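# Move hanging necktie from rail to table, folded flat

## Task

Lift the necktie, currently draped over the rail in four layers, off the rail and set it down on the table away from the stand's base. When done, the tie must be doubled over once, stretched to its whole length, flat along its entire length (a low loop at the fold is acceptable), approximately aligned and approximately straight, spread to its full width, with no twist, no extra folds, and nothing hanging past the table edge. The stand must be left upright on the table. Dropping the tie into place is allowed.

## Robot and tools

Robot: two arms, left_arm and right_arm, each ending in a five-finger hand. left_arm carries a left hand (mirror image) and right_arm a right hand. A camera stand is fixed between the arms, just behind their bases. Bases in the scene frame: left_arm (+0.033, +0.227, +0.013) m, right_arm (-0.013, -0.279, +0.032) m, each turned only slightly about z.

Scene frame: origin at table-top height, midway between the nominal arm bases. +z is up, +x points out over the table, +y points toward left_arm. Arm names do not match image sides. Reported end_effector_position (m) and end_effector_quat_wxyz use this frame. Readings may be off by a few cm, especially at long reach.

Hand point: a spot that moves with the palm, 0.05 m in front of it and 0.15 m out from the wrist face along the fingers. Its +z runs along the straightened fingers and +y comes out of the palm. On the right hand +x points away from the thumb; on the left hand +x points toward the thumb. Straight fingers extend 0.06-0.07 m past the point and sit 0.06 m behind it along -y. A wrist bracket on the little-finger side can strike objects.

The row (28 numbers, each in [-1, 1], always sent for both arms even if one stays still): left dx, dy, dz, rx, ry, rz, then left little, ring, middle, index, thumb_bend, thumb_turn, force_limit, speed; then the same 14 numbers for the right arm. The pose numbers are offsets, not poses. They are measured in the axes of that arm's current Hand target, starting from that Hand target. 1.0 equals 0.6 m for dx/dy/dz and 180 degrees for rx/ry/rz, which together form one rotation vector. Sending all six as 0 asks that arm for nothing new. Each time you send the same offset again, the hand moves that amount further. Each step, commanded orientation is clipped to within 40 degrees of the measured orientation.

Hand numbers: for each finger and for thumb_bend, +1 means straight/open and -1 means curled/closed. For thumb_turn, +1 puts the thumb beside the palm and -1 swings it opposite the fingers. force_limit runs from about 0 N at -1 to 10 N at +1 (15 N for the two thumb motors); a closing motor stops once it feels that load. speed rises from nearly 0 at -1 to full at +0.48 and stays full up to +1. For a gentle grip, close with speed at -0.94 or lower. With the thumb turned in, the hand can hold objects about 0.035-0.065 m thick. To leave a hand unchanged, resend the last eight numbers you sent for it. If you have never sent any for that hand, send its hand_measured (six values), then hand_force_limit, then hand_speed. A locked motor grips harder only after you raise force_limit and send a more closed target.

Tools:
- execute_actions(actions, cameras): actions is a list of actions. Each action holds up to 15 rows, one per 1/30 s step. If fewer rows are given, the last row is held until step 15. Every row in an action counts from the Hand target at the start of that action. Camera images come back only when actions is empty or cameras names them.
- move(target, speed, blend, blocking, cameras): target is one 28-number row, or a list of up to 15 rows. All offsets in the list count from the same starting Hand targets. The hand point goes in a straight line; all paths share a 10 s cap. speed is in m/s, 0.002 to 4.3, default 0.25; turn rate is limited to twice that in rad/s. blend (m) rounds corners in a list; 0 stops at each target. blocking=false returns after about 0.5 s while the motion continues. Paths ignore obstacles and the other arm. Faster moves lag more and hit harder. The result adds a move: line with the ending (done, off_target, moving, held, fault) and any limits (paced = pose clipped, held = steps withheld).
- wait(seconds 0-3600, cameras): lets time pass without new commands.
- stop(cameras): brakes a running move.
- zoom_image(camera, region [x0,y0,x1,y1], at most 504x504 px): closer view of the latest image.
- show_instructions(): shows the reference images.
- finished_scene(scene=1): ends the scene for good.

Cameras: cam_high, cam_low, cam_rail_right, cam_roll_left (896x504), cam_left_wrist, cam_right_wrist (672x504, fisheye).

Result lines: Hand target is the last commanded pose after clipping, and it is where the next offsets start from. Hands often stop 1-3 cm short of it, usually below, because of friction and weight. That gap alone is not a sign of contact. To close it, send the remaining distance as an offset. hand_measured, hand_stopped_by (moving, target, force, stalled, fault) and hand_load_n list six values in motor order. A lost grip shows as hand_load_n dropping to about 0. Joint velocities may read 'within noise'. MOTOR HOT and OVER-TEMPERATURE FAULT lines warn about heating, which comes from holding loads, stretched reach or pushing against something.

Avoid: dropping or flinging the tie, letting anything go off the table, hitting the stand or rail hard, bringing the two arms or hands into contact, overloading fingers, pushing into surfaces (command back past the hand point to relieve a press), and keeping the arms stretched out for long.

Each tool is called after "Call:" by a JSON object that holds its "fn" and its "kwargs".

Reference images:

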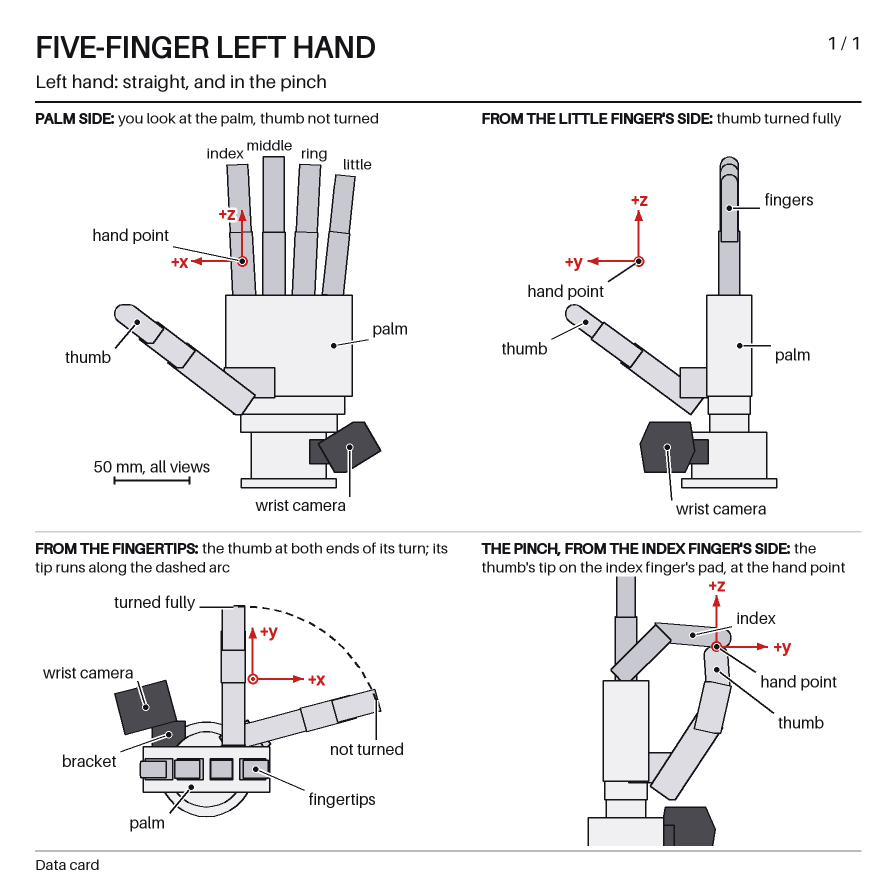

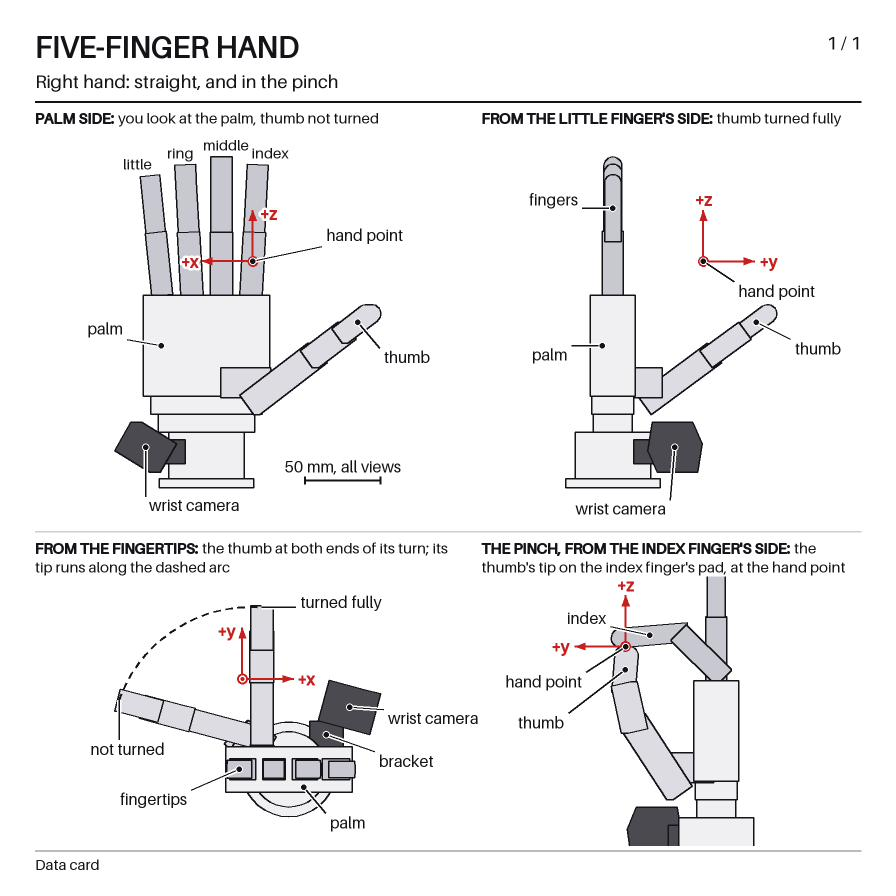

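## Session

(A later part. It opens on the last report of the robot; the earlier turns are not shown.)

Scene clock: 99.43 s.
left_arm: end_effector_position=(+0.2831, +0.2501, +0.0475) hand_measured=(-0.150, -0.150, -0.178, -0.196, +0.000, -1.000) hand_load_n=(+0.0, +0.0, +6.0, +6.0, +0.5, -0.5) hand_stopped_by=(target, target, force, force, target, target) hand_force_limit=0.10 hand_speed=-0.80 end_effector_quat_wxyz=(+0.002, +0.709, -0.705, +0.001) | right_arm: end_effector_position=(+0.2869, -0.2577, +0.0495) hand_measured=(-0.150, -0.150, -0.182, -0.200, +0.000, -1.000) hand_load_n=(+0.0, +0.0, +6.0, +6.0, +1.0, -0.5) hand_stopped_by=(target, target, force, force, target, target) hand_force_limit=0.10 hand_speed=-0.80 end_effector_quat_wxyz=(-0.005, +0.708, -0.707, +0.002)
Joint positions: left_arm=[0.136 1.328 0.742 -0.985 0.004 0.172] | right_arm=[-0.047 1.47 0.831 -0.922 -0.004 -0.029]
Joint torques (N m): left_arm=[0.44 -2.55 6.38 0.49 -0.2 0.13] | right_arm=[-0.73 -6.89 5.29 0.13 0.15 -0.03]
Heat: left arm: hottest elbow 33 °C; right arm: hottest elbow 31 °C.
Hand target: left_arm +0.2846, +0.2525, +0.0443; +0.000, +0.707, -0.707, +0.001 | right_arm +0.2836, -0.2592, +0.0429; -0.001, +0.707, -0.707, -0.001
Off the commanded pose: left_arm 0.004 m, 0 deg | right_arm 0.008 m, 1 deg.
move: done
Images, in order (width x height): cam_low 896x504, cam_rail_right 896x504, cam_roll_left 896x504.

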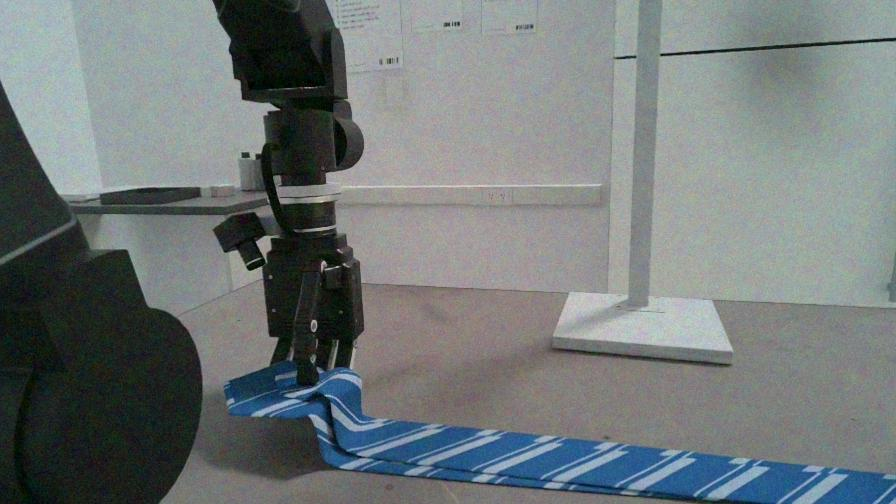

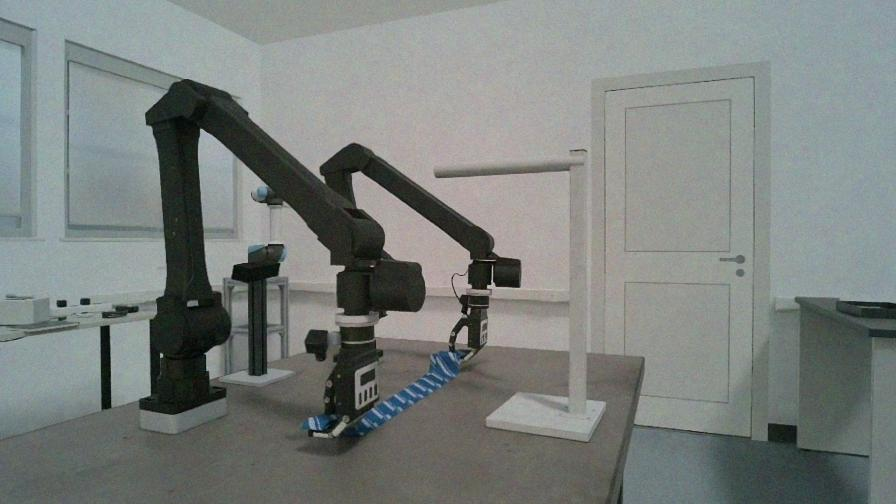

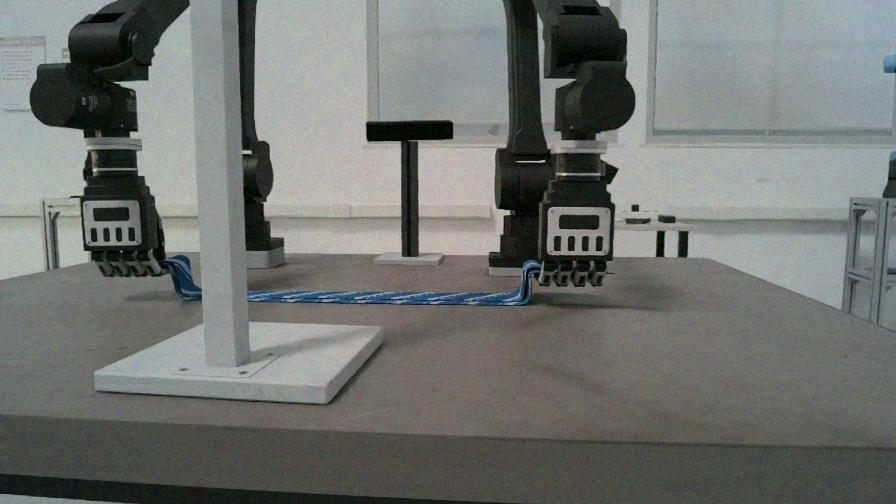

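Call:
{"fn": "move", "kwargs": {"target": [-0.017,0,0.03,0,0,0,-0.15,-0.15,-0.25,-0.25,0.0,-1,0.1,-0.8,0.017,0,0.032,0,0,0,-0.15,-0.15,-0.25,-0.25,0,-1,0.1,-0.8], "speed": 0.05, "cameras": ["cam_low","cam_roll_left","cam_rail_right"]}}

Scene clock: 100.70 s.
left_arm: end_effector_position=(+0.2844, +0.2581, +0.0300) hand_measured=(-0.150, -0.150, -0.178, -0.196, +0.000, -1.000) hand_load_n=(+0.0, +0.0, +6.0, +6.0, +0.5, -0.5) hand_stopped_by=(target, target, force, force, target, target) hand_force_limit=0.10 hand_speed=-0.80 end_effector_quat_wxyz=(+0.001, +0.706, -0.708, +0.001) | right_arm: end_effector_position=(+0.2878, -0.2648, +0.0305) hand_measured=(-0.150, -0.150, -0.182, -0.200, +0.000, -1.000) hand_load_n=(+0.5, +0.0, +6.0, +6.0, +1.5, -0.5) hand_stopped_by=(target, target, force, force, target, target) hand_force_limit=0.10 hand_speed=-0.80 end_effector_quat_wxyz=(-0.005, +0.706, -0.708, +0.003)
Joint positions: left_arm=[0.158 1.368 0.723 -0.926 0.003 0.203] | right_arm=[-0.067 1.508 0.811 -0.863 -0.004 -0.045]
Joint torques (N m): left_arm=[1.32 -2.61 6.05 0.51 -0.19 0.11] | right_arm=[-0.44 -7.36 4.81 0.27 0.11 -0.11]
Heat: left arm: hottest elbow 33 °C; right arm: hottest elbow 30 °C.
Hand target: left_arm +0.2846, +0.2627, +0.0263; +0.000, +0.707, -0.707, +0.000 | right_arm +0.2836, -0.2692, +0.0236; -0.001, +0.707, -0.707, -0.001
Off the commanded pose: left_arm 0.006 m, 0 deg | right_arm 0.009 m, 1 deg.
move: done
Images, in order (width x height): cam_low 896x504, cam_rail_right 896x504, cam_roll_left 896x504.

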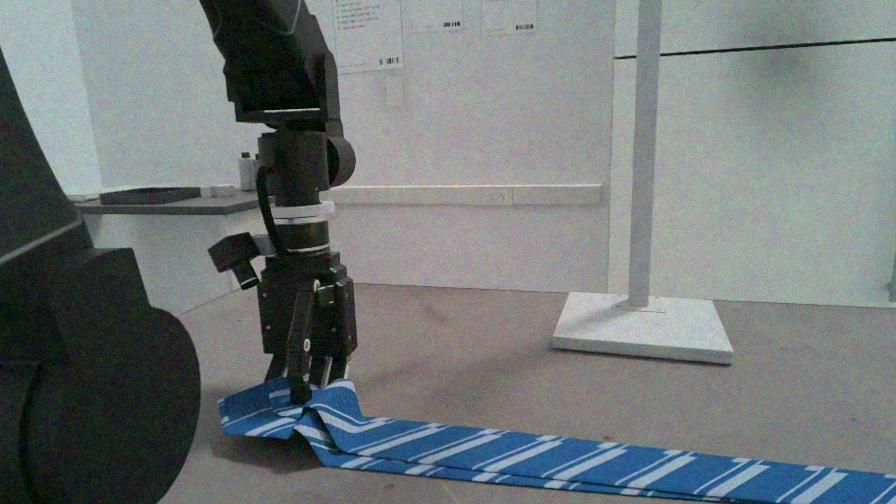

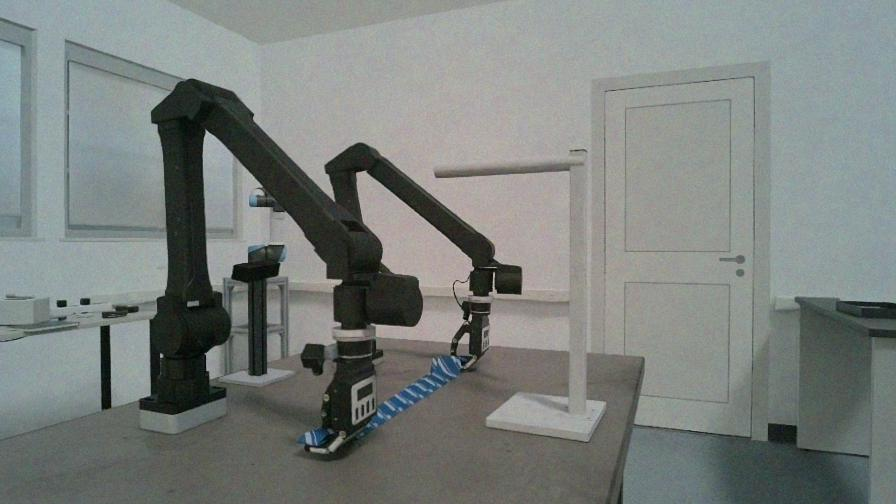

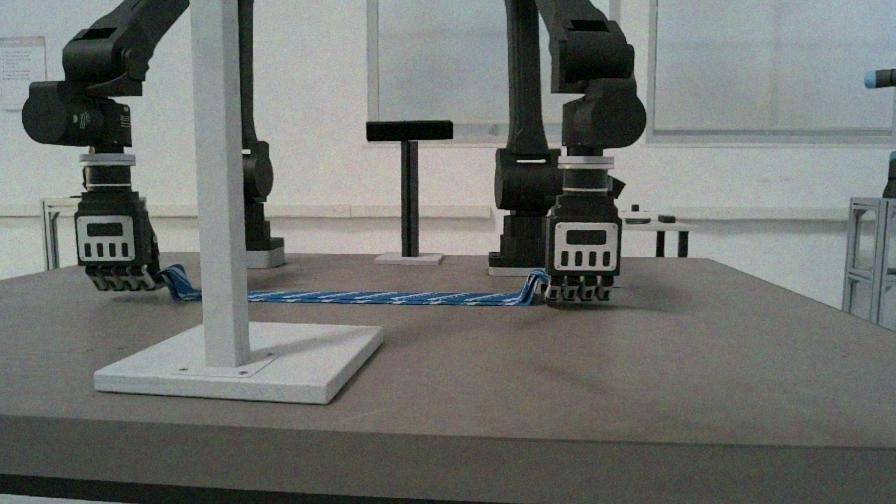

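Call:
{"fn": "zoom_image", "kwargs": {"camera": "cam_roll_left", "region": [500, 200, 680, 340]}}

Call:
{"fn": "zoom_image", "kwargs": {"camera": "cam_low", "region": [190, 300, 430, 490]}}

Scaled by 2.800 from the camera's image (finer frame: 1280x720).

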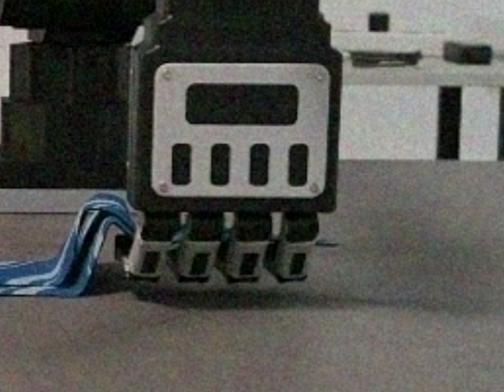

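Scaled by 2.100 from the camera's image (finer frame: 1280x720).

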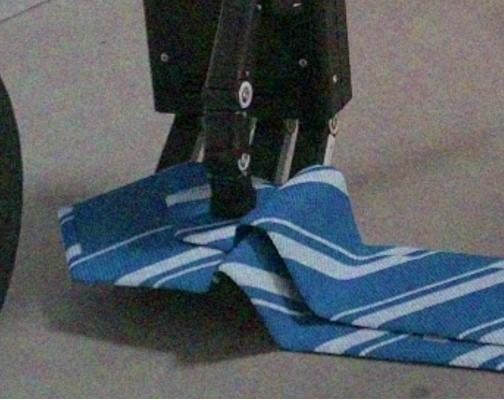

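Call:
{"fn": "move", "kwargs": {"target": [-0.022,0,0.008,0,0,0,-0.15,-0.15,-0.25,-0.25,0.0,-1,0.1,-0.8,0.02,0,0.008,0,0,0,-0.15,-0.15,-0.25,-0.25,0,-1,0.1,-0.8], "speed": 0.05, "cameras": ["cam_low","cam_high","cam_roll_left","cam_left_wrist","cam_right_wrist"]}}

Scene clock: 102.23 s.
left_arm: end_effector_position=(+0.2839, +0.2711, +0.0248) hand_measured=(-0.150, -0.150, -0.178, -0.196, +0.000, -1.000) hand_load_n=(+0.0, +0.0, +5.5, +6.0, +0.5, -0.5) hand_stopped_by=(target, target, force, force, target, target) hand_force_limit=0.10 hand_speed=-0.80 end_effector_quat_wxyz=(+0.001, +0.706, -0.708, +0.001) | right_arm: end_effector_position=(+0.2895, -0.2771, +0.0264) hand_measured=(-0.150, -0.150, -0.182, -0.200, +0.000, -1.000) hand_load_n=(+0.0, +0.0, +6.0, +6.0, +1.5, -0.5) hand_stopped_by=(target, target, force, force, target, target) hand_force_limit=0.10 hand_speed=-0.80 end_effector_quat_wxyz=(-0.006, +0.706, -0.708, +0.004)
Joint positions: left_arm=[0.199 1.385 0.723 -0.909 0.003 0.242] | right_arm=[-0.101 1.52 0.811 -0.848 -0.004 -0.078]
Joint torques (N m): left_arm=[1.03 -2.9 6.01 0.57 -0.2 0.12] | right_arm=[-1.26 -7.24 4.63 0.17 0.07 -0.09]
Heat: left arm: hottest elbow 33 °C; right arm: hottest elbow 30 °C.
Hand target: left_arm +0.2846, +0.2758, +0.0215; +0.000, +0.707, -0.707, +0.001 | right_arm +0.2837, -0.2812, +0.0188; -0.001, +0.707, -0.707, -0.001
Off the commanded pose: left_arm 0.006 m, 0 deg | right_arm 0.010 m, 1 deg.
move: done
cam_left_wrist: T_world_to_cam=[[0.97549, -0.21983, 0.00993, -0.2227], [-0.1998, -0.86588, 0.45862, 0.28956], [-0.09222, -0.44936, -0.88858, 0.28182]] pos_world=[0.30108, 0.32841, 0.11984]
cam_right_wrist: T_world_to_cam=[[-0.97557, -0.21496, 0.04537, 0.21731], [-0.15389, 0.816, 0.5572, 0.24916], [-0.1568, 0.5366, -0.82914, 0.33397]] pos_world=[0.30272, -0.33581, 0.12822]
Images, in order (width x height): cam_high 896x504, cam_low 896x504, cam_roll_left 896x504, cam_left_wrist 672x504, cam_right_wrist 672x504.

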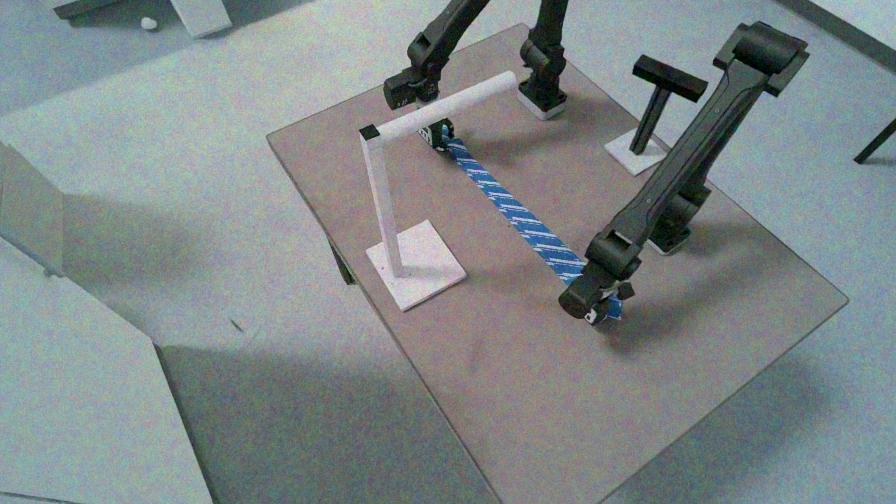

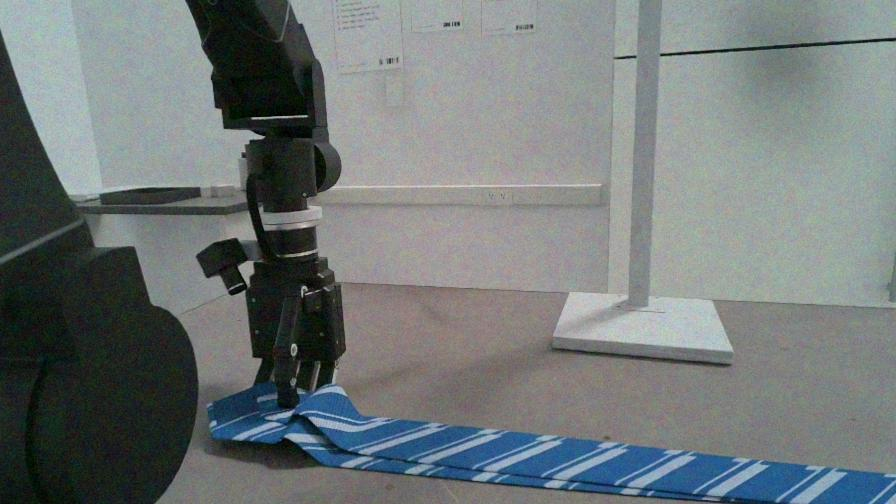

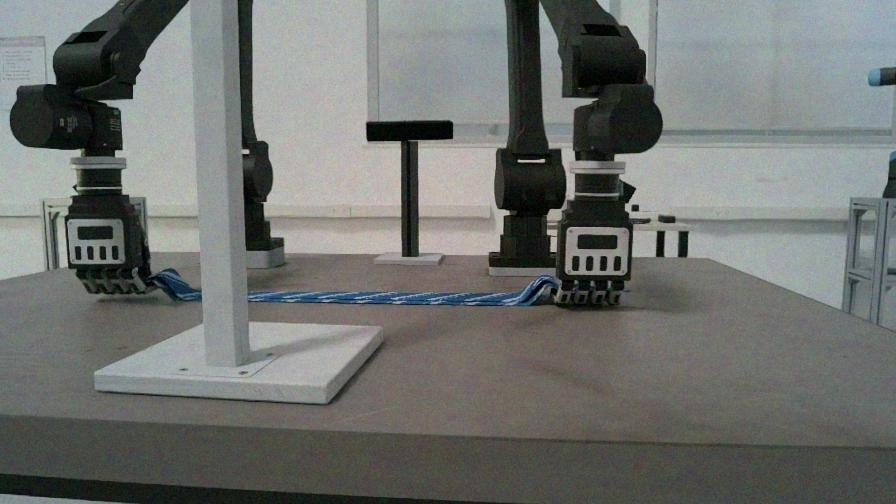

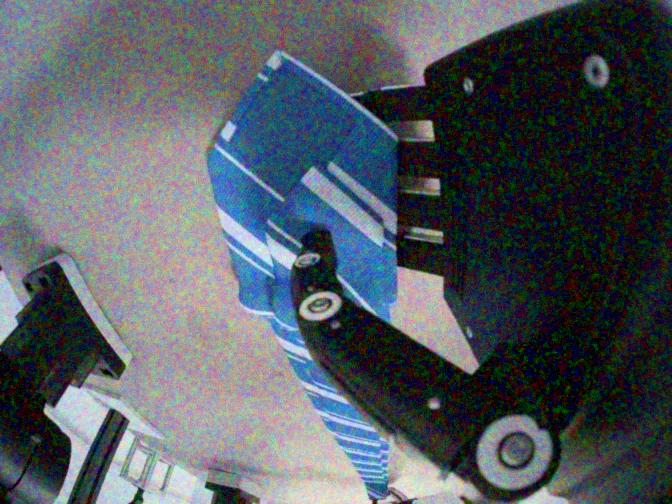

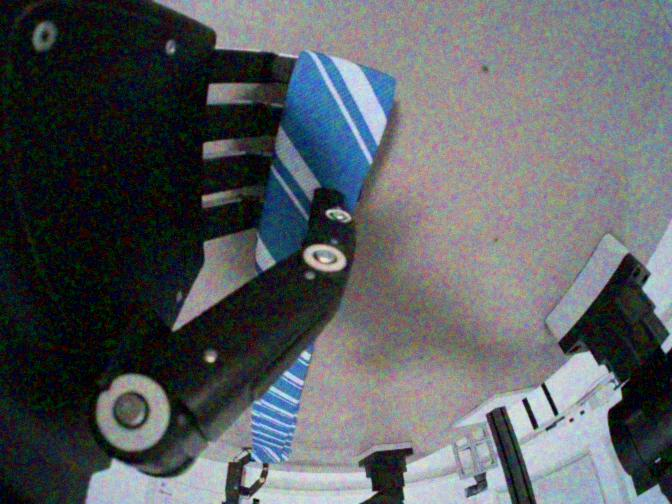

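Call:
{"fn": "move", "kwargs": {"target": [[0,0,0,0,0,0,-0.15,-0.15,-0.11,-0.11,0.0,-1,0.1,-0.8,0,0,0,0,0,0,-0.15,-0.15,-0.11,-0.11,0,-1,0.1,-0.8],[0,0,0,0,0,0,-0.15,-0.15,-0.11,-0.11,1,-1,0.1,-0.4,0,0,0,0,0,0,-0.15,-0.15,-0.11,-0.11,1,-1,0.1,-0.4]], "speed": 0.05, "cameras": ["cam_low","cam_high","cam_roll_left","cam_left_wrist","cam_right_wrist"]}}

Scene clock: 105.60 s.
left_arm: end_effector_position=(+0.2839, +0.2711, +0.0248) hand_measured=(-0.150, -0.150, -0.110, -0.110, +1.000, -1.000) hand_load_n=(+0.0, +0.0, +0.0, +0.0, +0.0, -0.5) hand_stopped_by=(target, target, target, target, target, target) hand_force_limit=0.10 hand_speed=-0.40 end_effector_quat_wxyz=(+0.001, +0.706, -0.708, +0.001) | right_arm: end_effector_position=(+0.2895, -0.2772, +0.0264) hand_measured=(-0.150, -0.150, -0.110, -0.110, +1.000, -1.000) hand_load_n=(+0.0, +0.0, +0.0, +0.0, +0.0, +0.0) hand_stopped_by=(target, target, target, target, target, target) hand_force_limit=0.10 hand_speed=-0.40 end_effector_quat_wxyz=(-0.006, +0.706, -0.708, +0.004)
Joint positions: left_arm=[0.199 1.385 0.723 -0.909 0.003 0.243] | right_arm=[-0.101 1.52 0.811 -0.848 -0.004 -0.079]
Joint torques (N m): left_arm=[1.26 -2.55 6.06 0.55 -0.17 0.14] | right_arm=[-1.03 -6.77 4.66 0.08 0.1 -0.04]
Heat: left arm: hottest elbow 33 °C; right arm: hottest elbow 30 °C.
Hand target: left_arm +0.2846, +0.2759, +0.0215; +0.000, +0.707, -0.707, +0.001 | right_arm +0.2837, -0.2812, +0.0188; -0.001, +0.707, -0.707, -0.001
Off the commanded pose: left_arm 0.006 m, 0 deg | right_arm 0.010 m, 1 deg.
move: done
cam_left_wrist: T_world_to_cam=[[0.97515, -0.22132, 0.0099, -0.22208], [-0.20111, -0.8656, 0.45858, 0.28995], [-0.09292, -0.44918, -0.8886, 0.28202]] pos_world=[0.30108, 0.32851, 0.11984]
cam_right_wrist: T_world_to_cam=[[-0.97539, -0.21578, 0.0453, 0.21708], [-0.1546, 0.81585, 0.55721, 0.24942], [-0.15719, 0.5365, -0.82913, 0.33413]] pos_world=[0.30282, -0.33591, 0.12822]
Images, in order (width x height): cam_high 896x504, cam_low 896x504, cam_roll_left 896x504, cam_left_wrist 672x504, cam_right_wrist 672x504.

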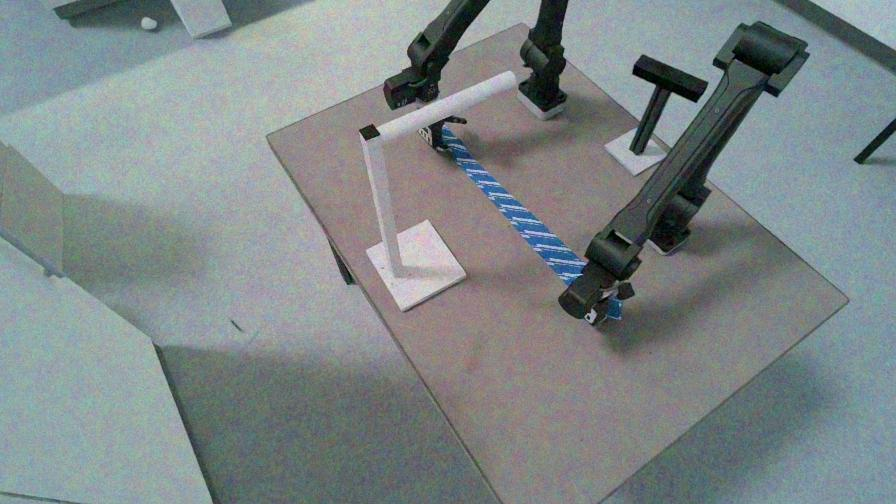

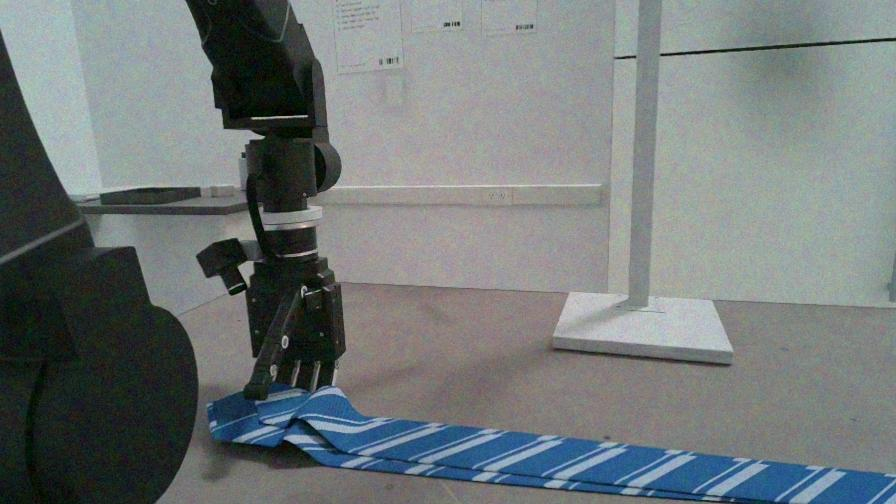

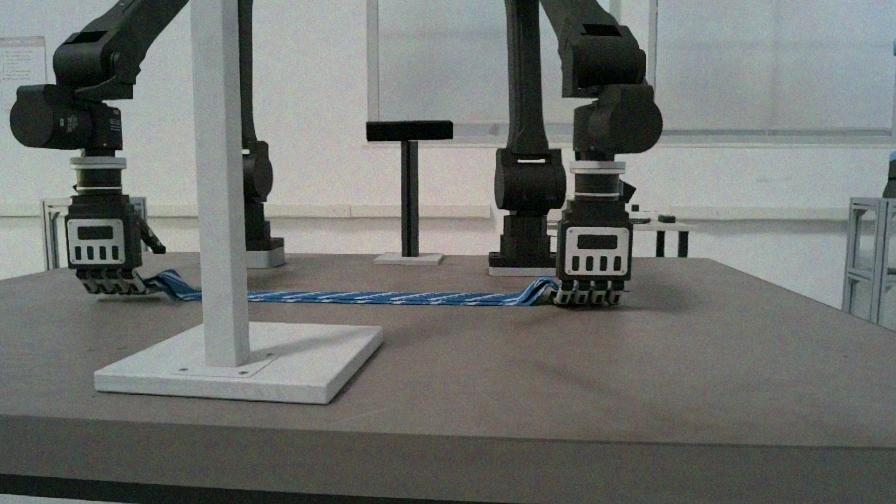

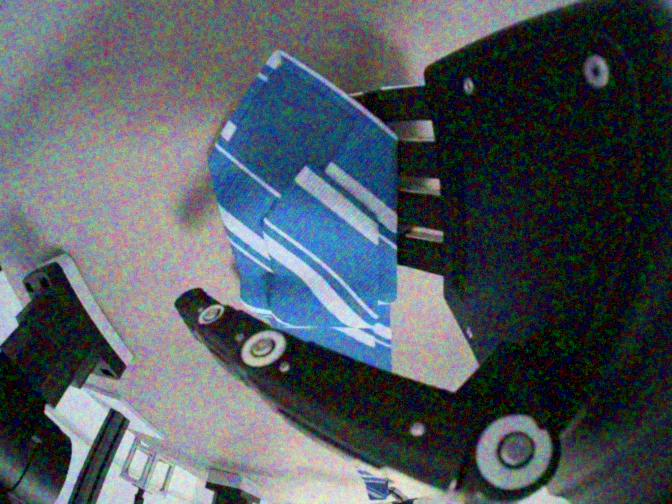

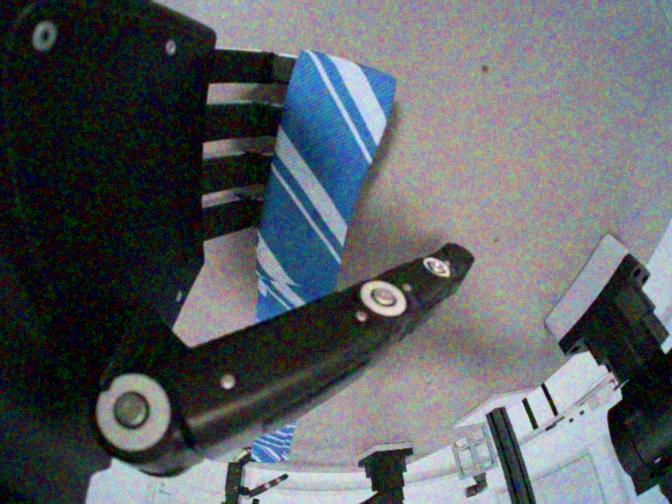

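Call:
{"fn": "move", "kwargs": {"target": [-0.2,0,-0.006,0,0,0,-0.15,-0.15,-0.11,-0.11,1,-1,0.1,-0.4,0.2,0,-0.01,0,0,0,-0.15,-0.15,-0.11,-0.11,1,-1,0.1,-0.4], "speed": 0.1, "cameras": ["cam_low","cam_high","cam_roll_left","cam_left_wrist","cam_right_wrist"]}}

Scene clock: 111.03 s.
left_arm: end_effector_position=(+0.2768, +0.3835, +0.0235) hand_measured=(-0.150, -0.150, -0.110, -0.110, +1.000, -1.000) hand_load_n=(+0.0, +0.0, -1.5, -1.5, +0.0, +0.0) hand_stopped_by=(target, target, target, target, target, target) hand_force_limit=0.10 hand_speed=-0.40 end_effector_quat_wxyz=(+0.004, +0.708, -0.706, +0.001) | right_arm: end_effector_position=(+0.2718, -0.3911, +0.0207) hand_measured=(-0.150, -0.150, -0.110, -0.110, +1.000, -1.000) hand_load_n=(+0.0, +0.5, +0.0, -1.0, +0.0, +0.0) hand_stopped_by=(target, target, target, target, target, target) hand_force_limit=0.10 hand_speed=-0.40 end_effector_quat_wxyz=(+0.001, +0.706, -0.709, -0.006)
Joint positions: left_arm=[0.516 1.487 0.825 -0.916 0.004 0.555] | right_arm=[-0.414 1.573 0.85 -0.86 -0.003 -0.39]
Joint torques (N m): left_arm=[1.32 -3.31 8.32 0.06 -0.26 0.18] | right_arm=[-0.91 -7.41 8.76 -0.46 0.11 -0.06]
Heat: left arm: hottest elbow 32 °C; right arm: hottest elbow 30 °C.
Hand target: left_arm +0.2845, +0.3959, +0.0250; +0.000, +0.707, -0.707, +0.000 | right_arm +0.2836, -0.4012, +0.0244; -0.001, +0.707, -0.707, -0.001
Off the commanded pose: left_arm 0.015 m, 0 deg | right_arm 0.016 m, 1 deg.
move: off_target (left_arm, right_arm)
cam_left_wrist: T_world_to_cam=[[0.97635, -0.2161, 0.00609, -0.19253], [-0.19421, -0.86441, 0.46376, 0.38398], [-0.09495, -0.45398, -0.88594, 0.33302]] pos_world=[0.29417, 0.4415, 0.11814]
cam_right_wrist: T_world_to_cam=[[-0.97435, -0.21451, 0.06803, 0.1752], [-0.13958, 0.8132, 0.56501, 0.33747], [-0.17652, 0.54102, -0.82228, 0.3946]] pos_world=[0.28747, -0.45032, 0.12188]
Images, in order (width x height): cam_high 896x504, cam_low 896x504, cam_roll_left 896x504, cam_left_wrist 672x504, cam_right_wrist 672x504.

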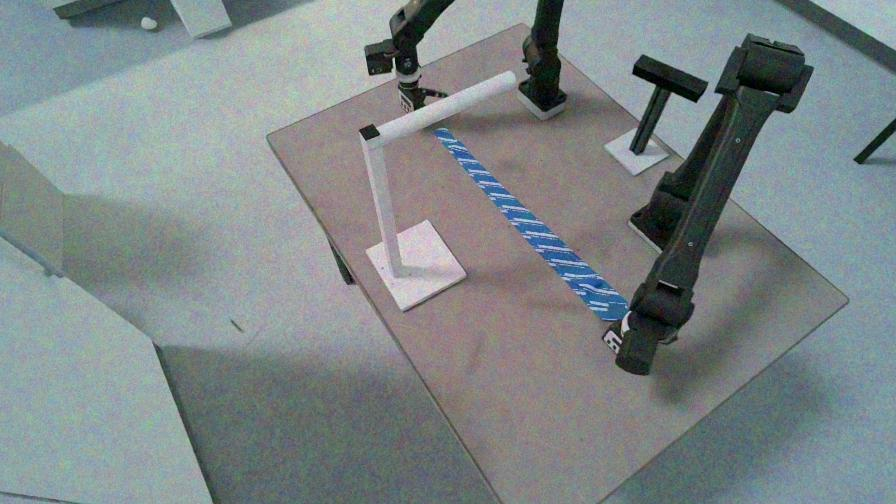

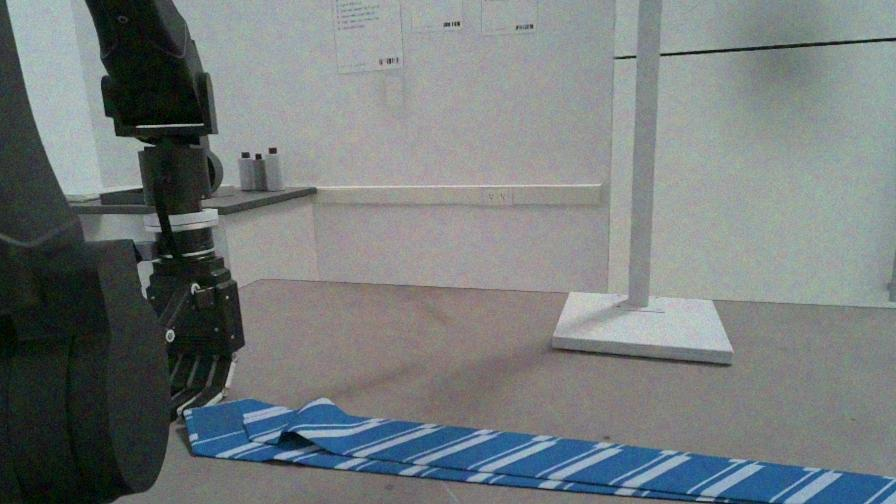

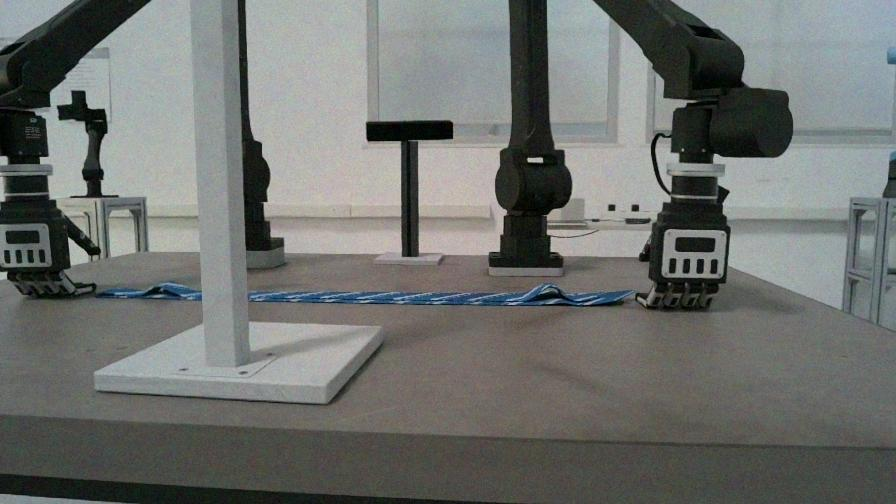

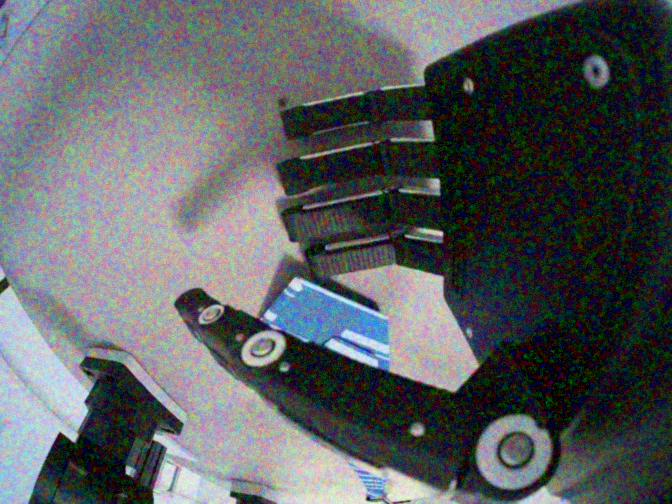

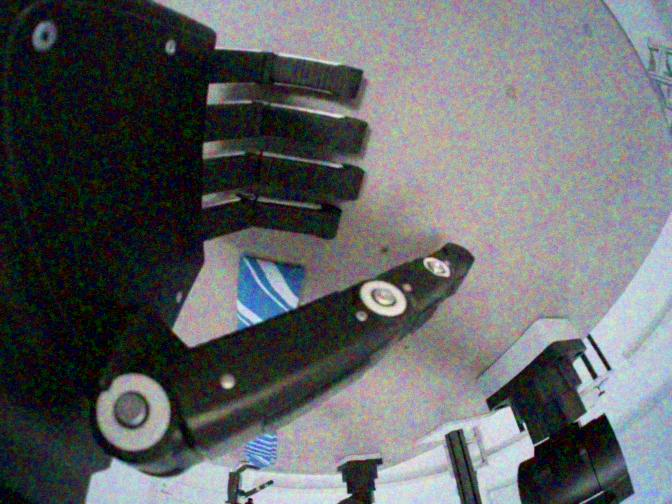

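Call:
{"fn": "move", "kwargs": {"target": [[-0.03,0,-0.03,0,0,0,-0.15,-0.15,-0.11,-0.11,1,-1,0.1,-0.4,0.03,0,-0.03,0,0,0,-0.15,-0.15,-0.11,-0.11,1,-1,0.1,-0.4],[-0.05,0,-0.25,0,0,0,-0.15,-0.15,-0.11,-0.11,1,-1,0.1,-0.4,0.05,0,-0.25,0,0,0,-0.15,-0.15,-0.11,-0.11,1,-1,0.1,-0.4]], "speed": 0.12, "blend": 0.02, "cameras": ["cam_low","cam_high","cam_roll_left","cam_left_wrist","cam_right_wrist"]}}

Scene clock: 113.30 s.
left_arm: end_effector_position=(+0.2758, +0.4131, +0.1576) hand_measured=(-0.150, -0.150, -0.110, -0.110, +1.000, -1.000) hand_load_n=(-0.5, +0.0, +0.0, +0.0, +0.0, +0.0) hand_stopped_by=(target, target, target, target, target, target) hand_force_limit=0.10 hand_speed=-0.40 end_effector_quat_wxyz=(+0.022, +0.706, -0.708, -0.003) | right_arm: end_effector_position=(+0.2726, -0.4203, +0.1598) hand_measured=(-0.150, -0.150, -0.110, -0.110, +1.000, -1.000) hand_load_n=(+0.0, +0.5, +0.0, +0.0, +0.0, +0.0) hand_stopped_by=(target, target, target, target, target, target) hand_force_limit=0.10 hand_speed=-0.40 end_effector_quat_wxyz=(+0.005, +0.706, -0.708, -0.018)
Joint positions: left_arm=[0.582 1.382 1.102 -1.337 0.001 0.628] | right_arm=[-0.482 1.426 1.103 -1.284 -0.002 -0.46]
Joint torques (N m): left_arm=[1.26 -5.54 10.65 -0.35 -0.15 0.14] | right_arm=[-0.91 -8.06 10.76 -0.81 0.12 -0.08]
Heat: left arm: hottest elbow 33 °C; right arm: hottest elbow 30 °C.
Hand target: left_arm +0.2843, +0.4261, +0.1749; +0.000, +0.707, -0.707, +0.000 | right_arm +0.2836, -0.4317, +0.1743; -0.001, +0.707, -0.707, -0.001
Off the commanded pose: left_arm 0.023 m, 3 deg | right_arm 0.021 m, 2 deg.
move: off_target (left_arm, right_arm); blend cut to 0.0127 m at target 1
cam_left_wrist: T_world_to_cam=[[0.97488, -0.22187, -0.0198, -0.17916], [-0.18444, -0.85386, 0.48673, 0.33648], [-0.1249, -0.47085, -0.87333, 0.47847]] pos_world=[0.29648, 0.47284, 0.25054]
cam_right_wrist: T_world_to_cam=[[-0.97208, -0.21763, 0.08778, 0.15518], [-0.12856, 0.80682, 0.57664, 0.27523], [-0.19631, 0.54925, -0.81227, 0.53228]] pos_world=[0.29073, -0.48065, 0.26002]
Images, in order (width x height): cam_high 896x504, cam_low 896x504, cam_roll_left 896x504, cam_left_wrist 672x504, cam_right_wrist 672x504.

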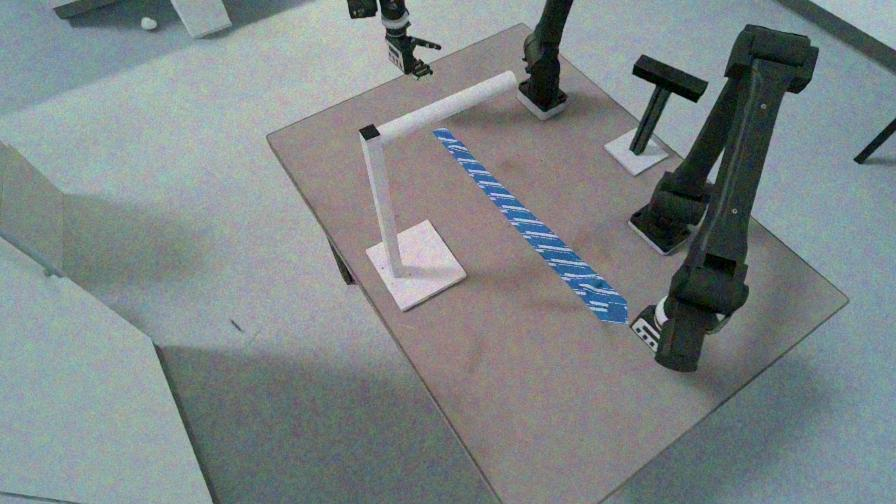

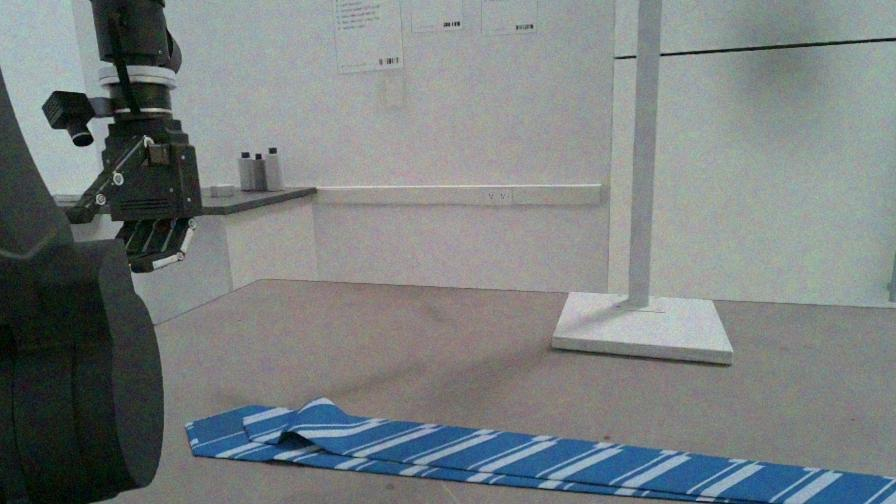

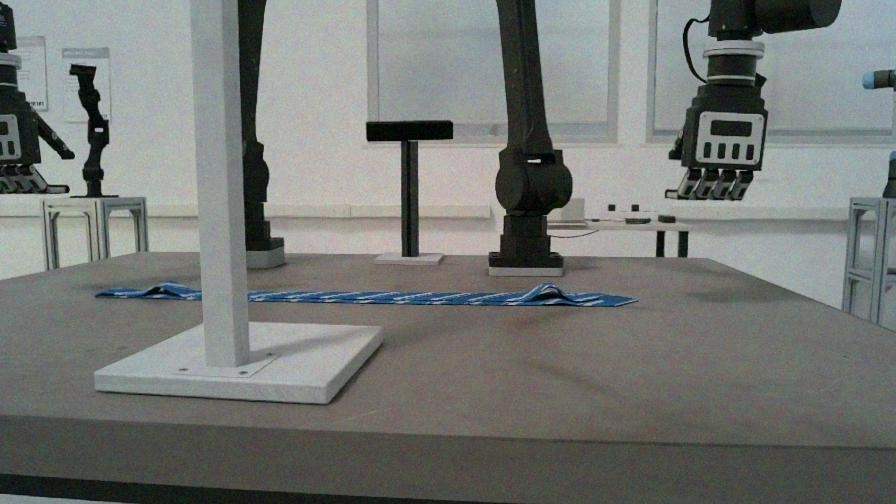

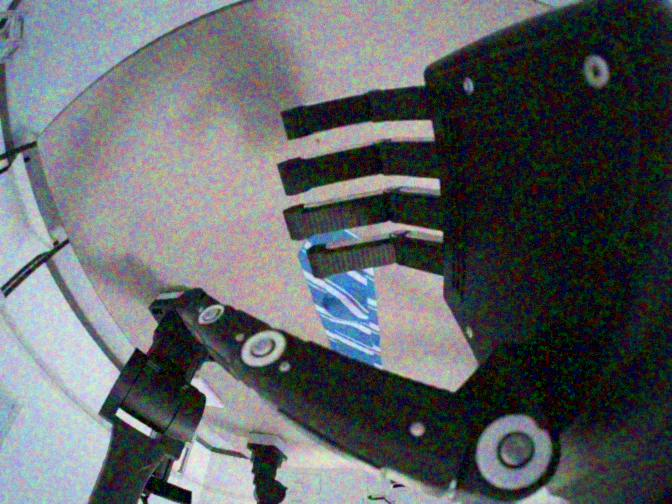

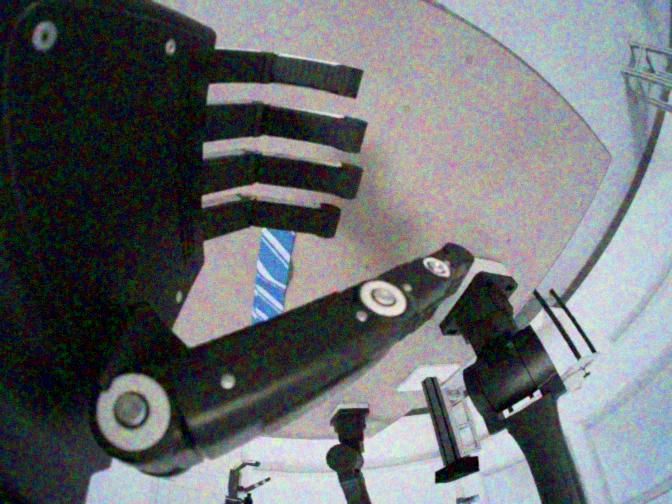

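Call:
{"fn": "zoom_image", "kwargs": {"camera": "cam_roll_left", "region": [80, 250, 660, 340]}}

Call:
{"fn": "zoom_image", "kwargs": {"camera": "cam_high", "region": [400, 100, 660, 350]}}

Call:
{"fn": "zoom_image", "kwargs": {"camera": "cam_low", "region": [170, 370, 470, 504]}}

Region (80, 250, 660, 340) is 580x90 pixels. A region can be at most 504 by 504 pixels.

Scaled by 1.938 from the camera's image (finer frame: 1280x720).

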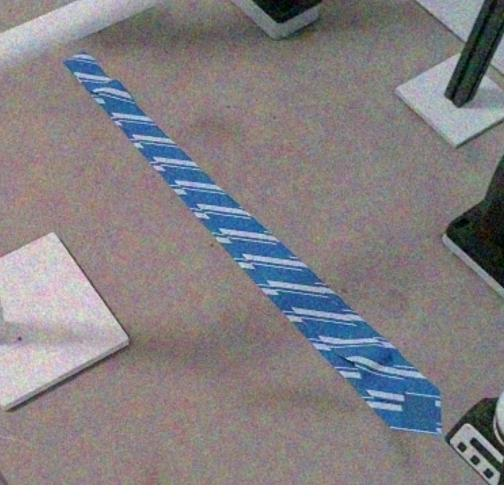

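Scaled by 1.680 from the camera's image (finer frame: 1280x720).

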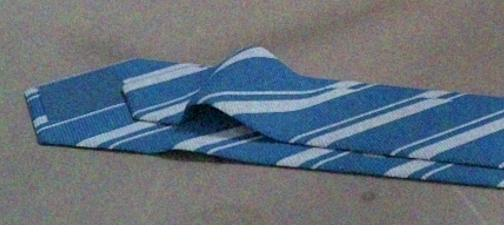

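Call:
{"fn": "zoom_image", "kwargs": {"camera": "cam_roll_left", "region": [80, 250, 260, 340]}}

Call:
{"fn": "zoom_image", "kwargs": {"camera": "cam_roll_left", "region": [470, 250, 650, 340]}}

Scaled by 2.800 from the camera's image (finer frame: 1280x720).

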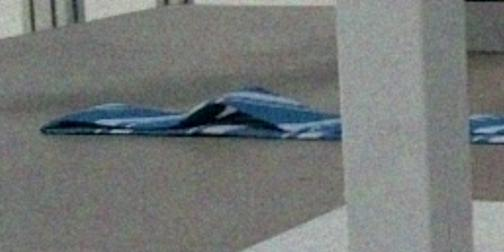

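Scaled by 2.800 from the camera's image (finer frame: 1280x720).

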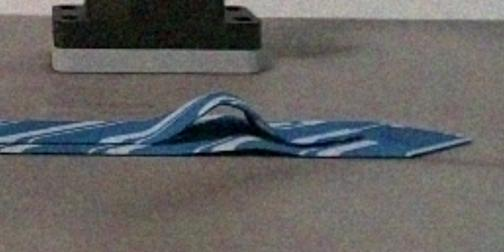

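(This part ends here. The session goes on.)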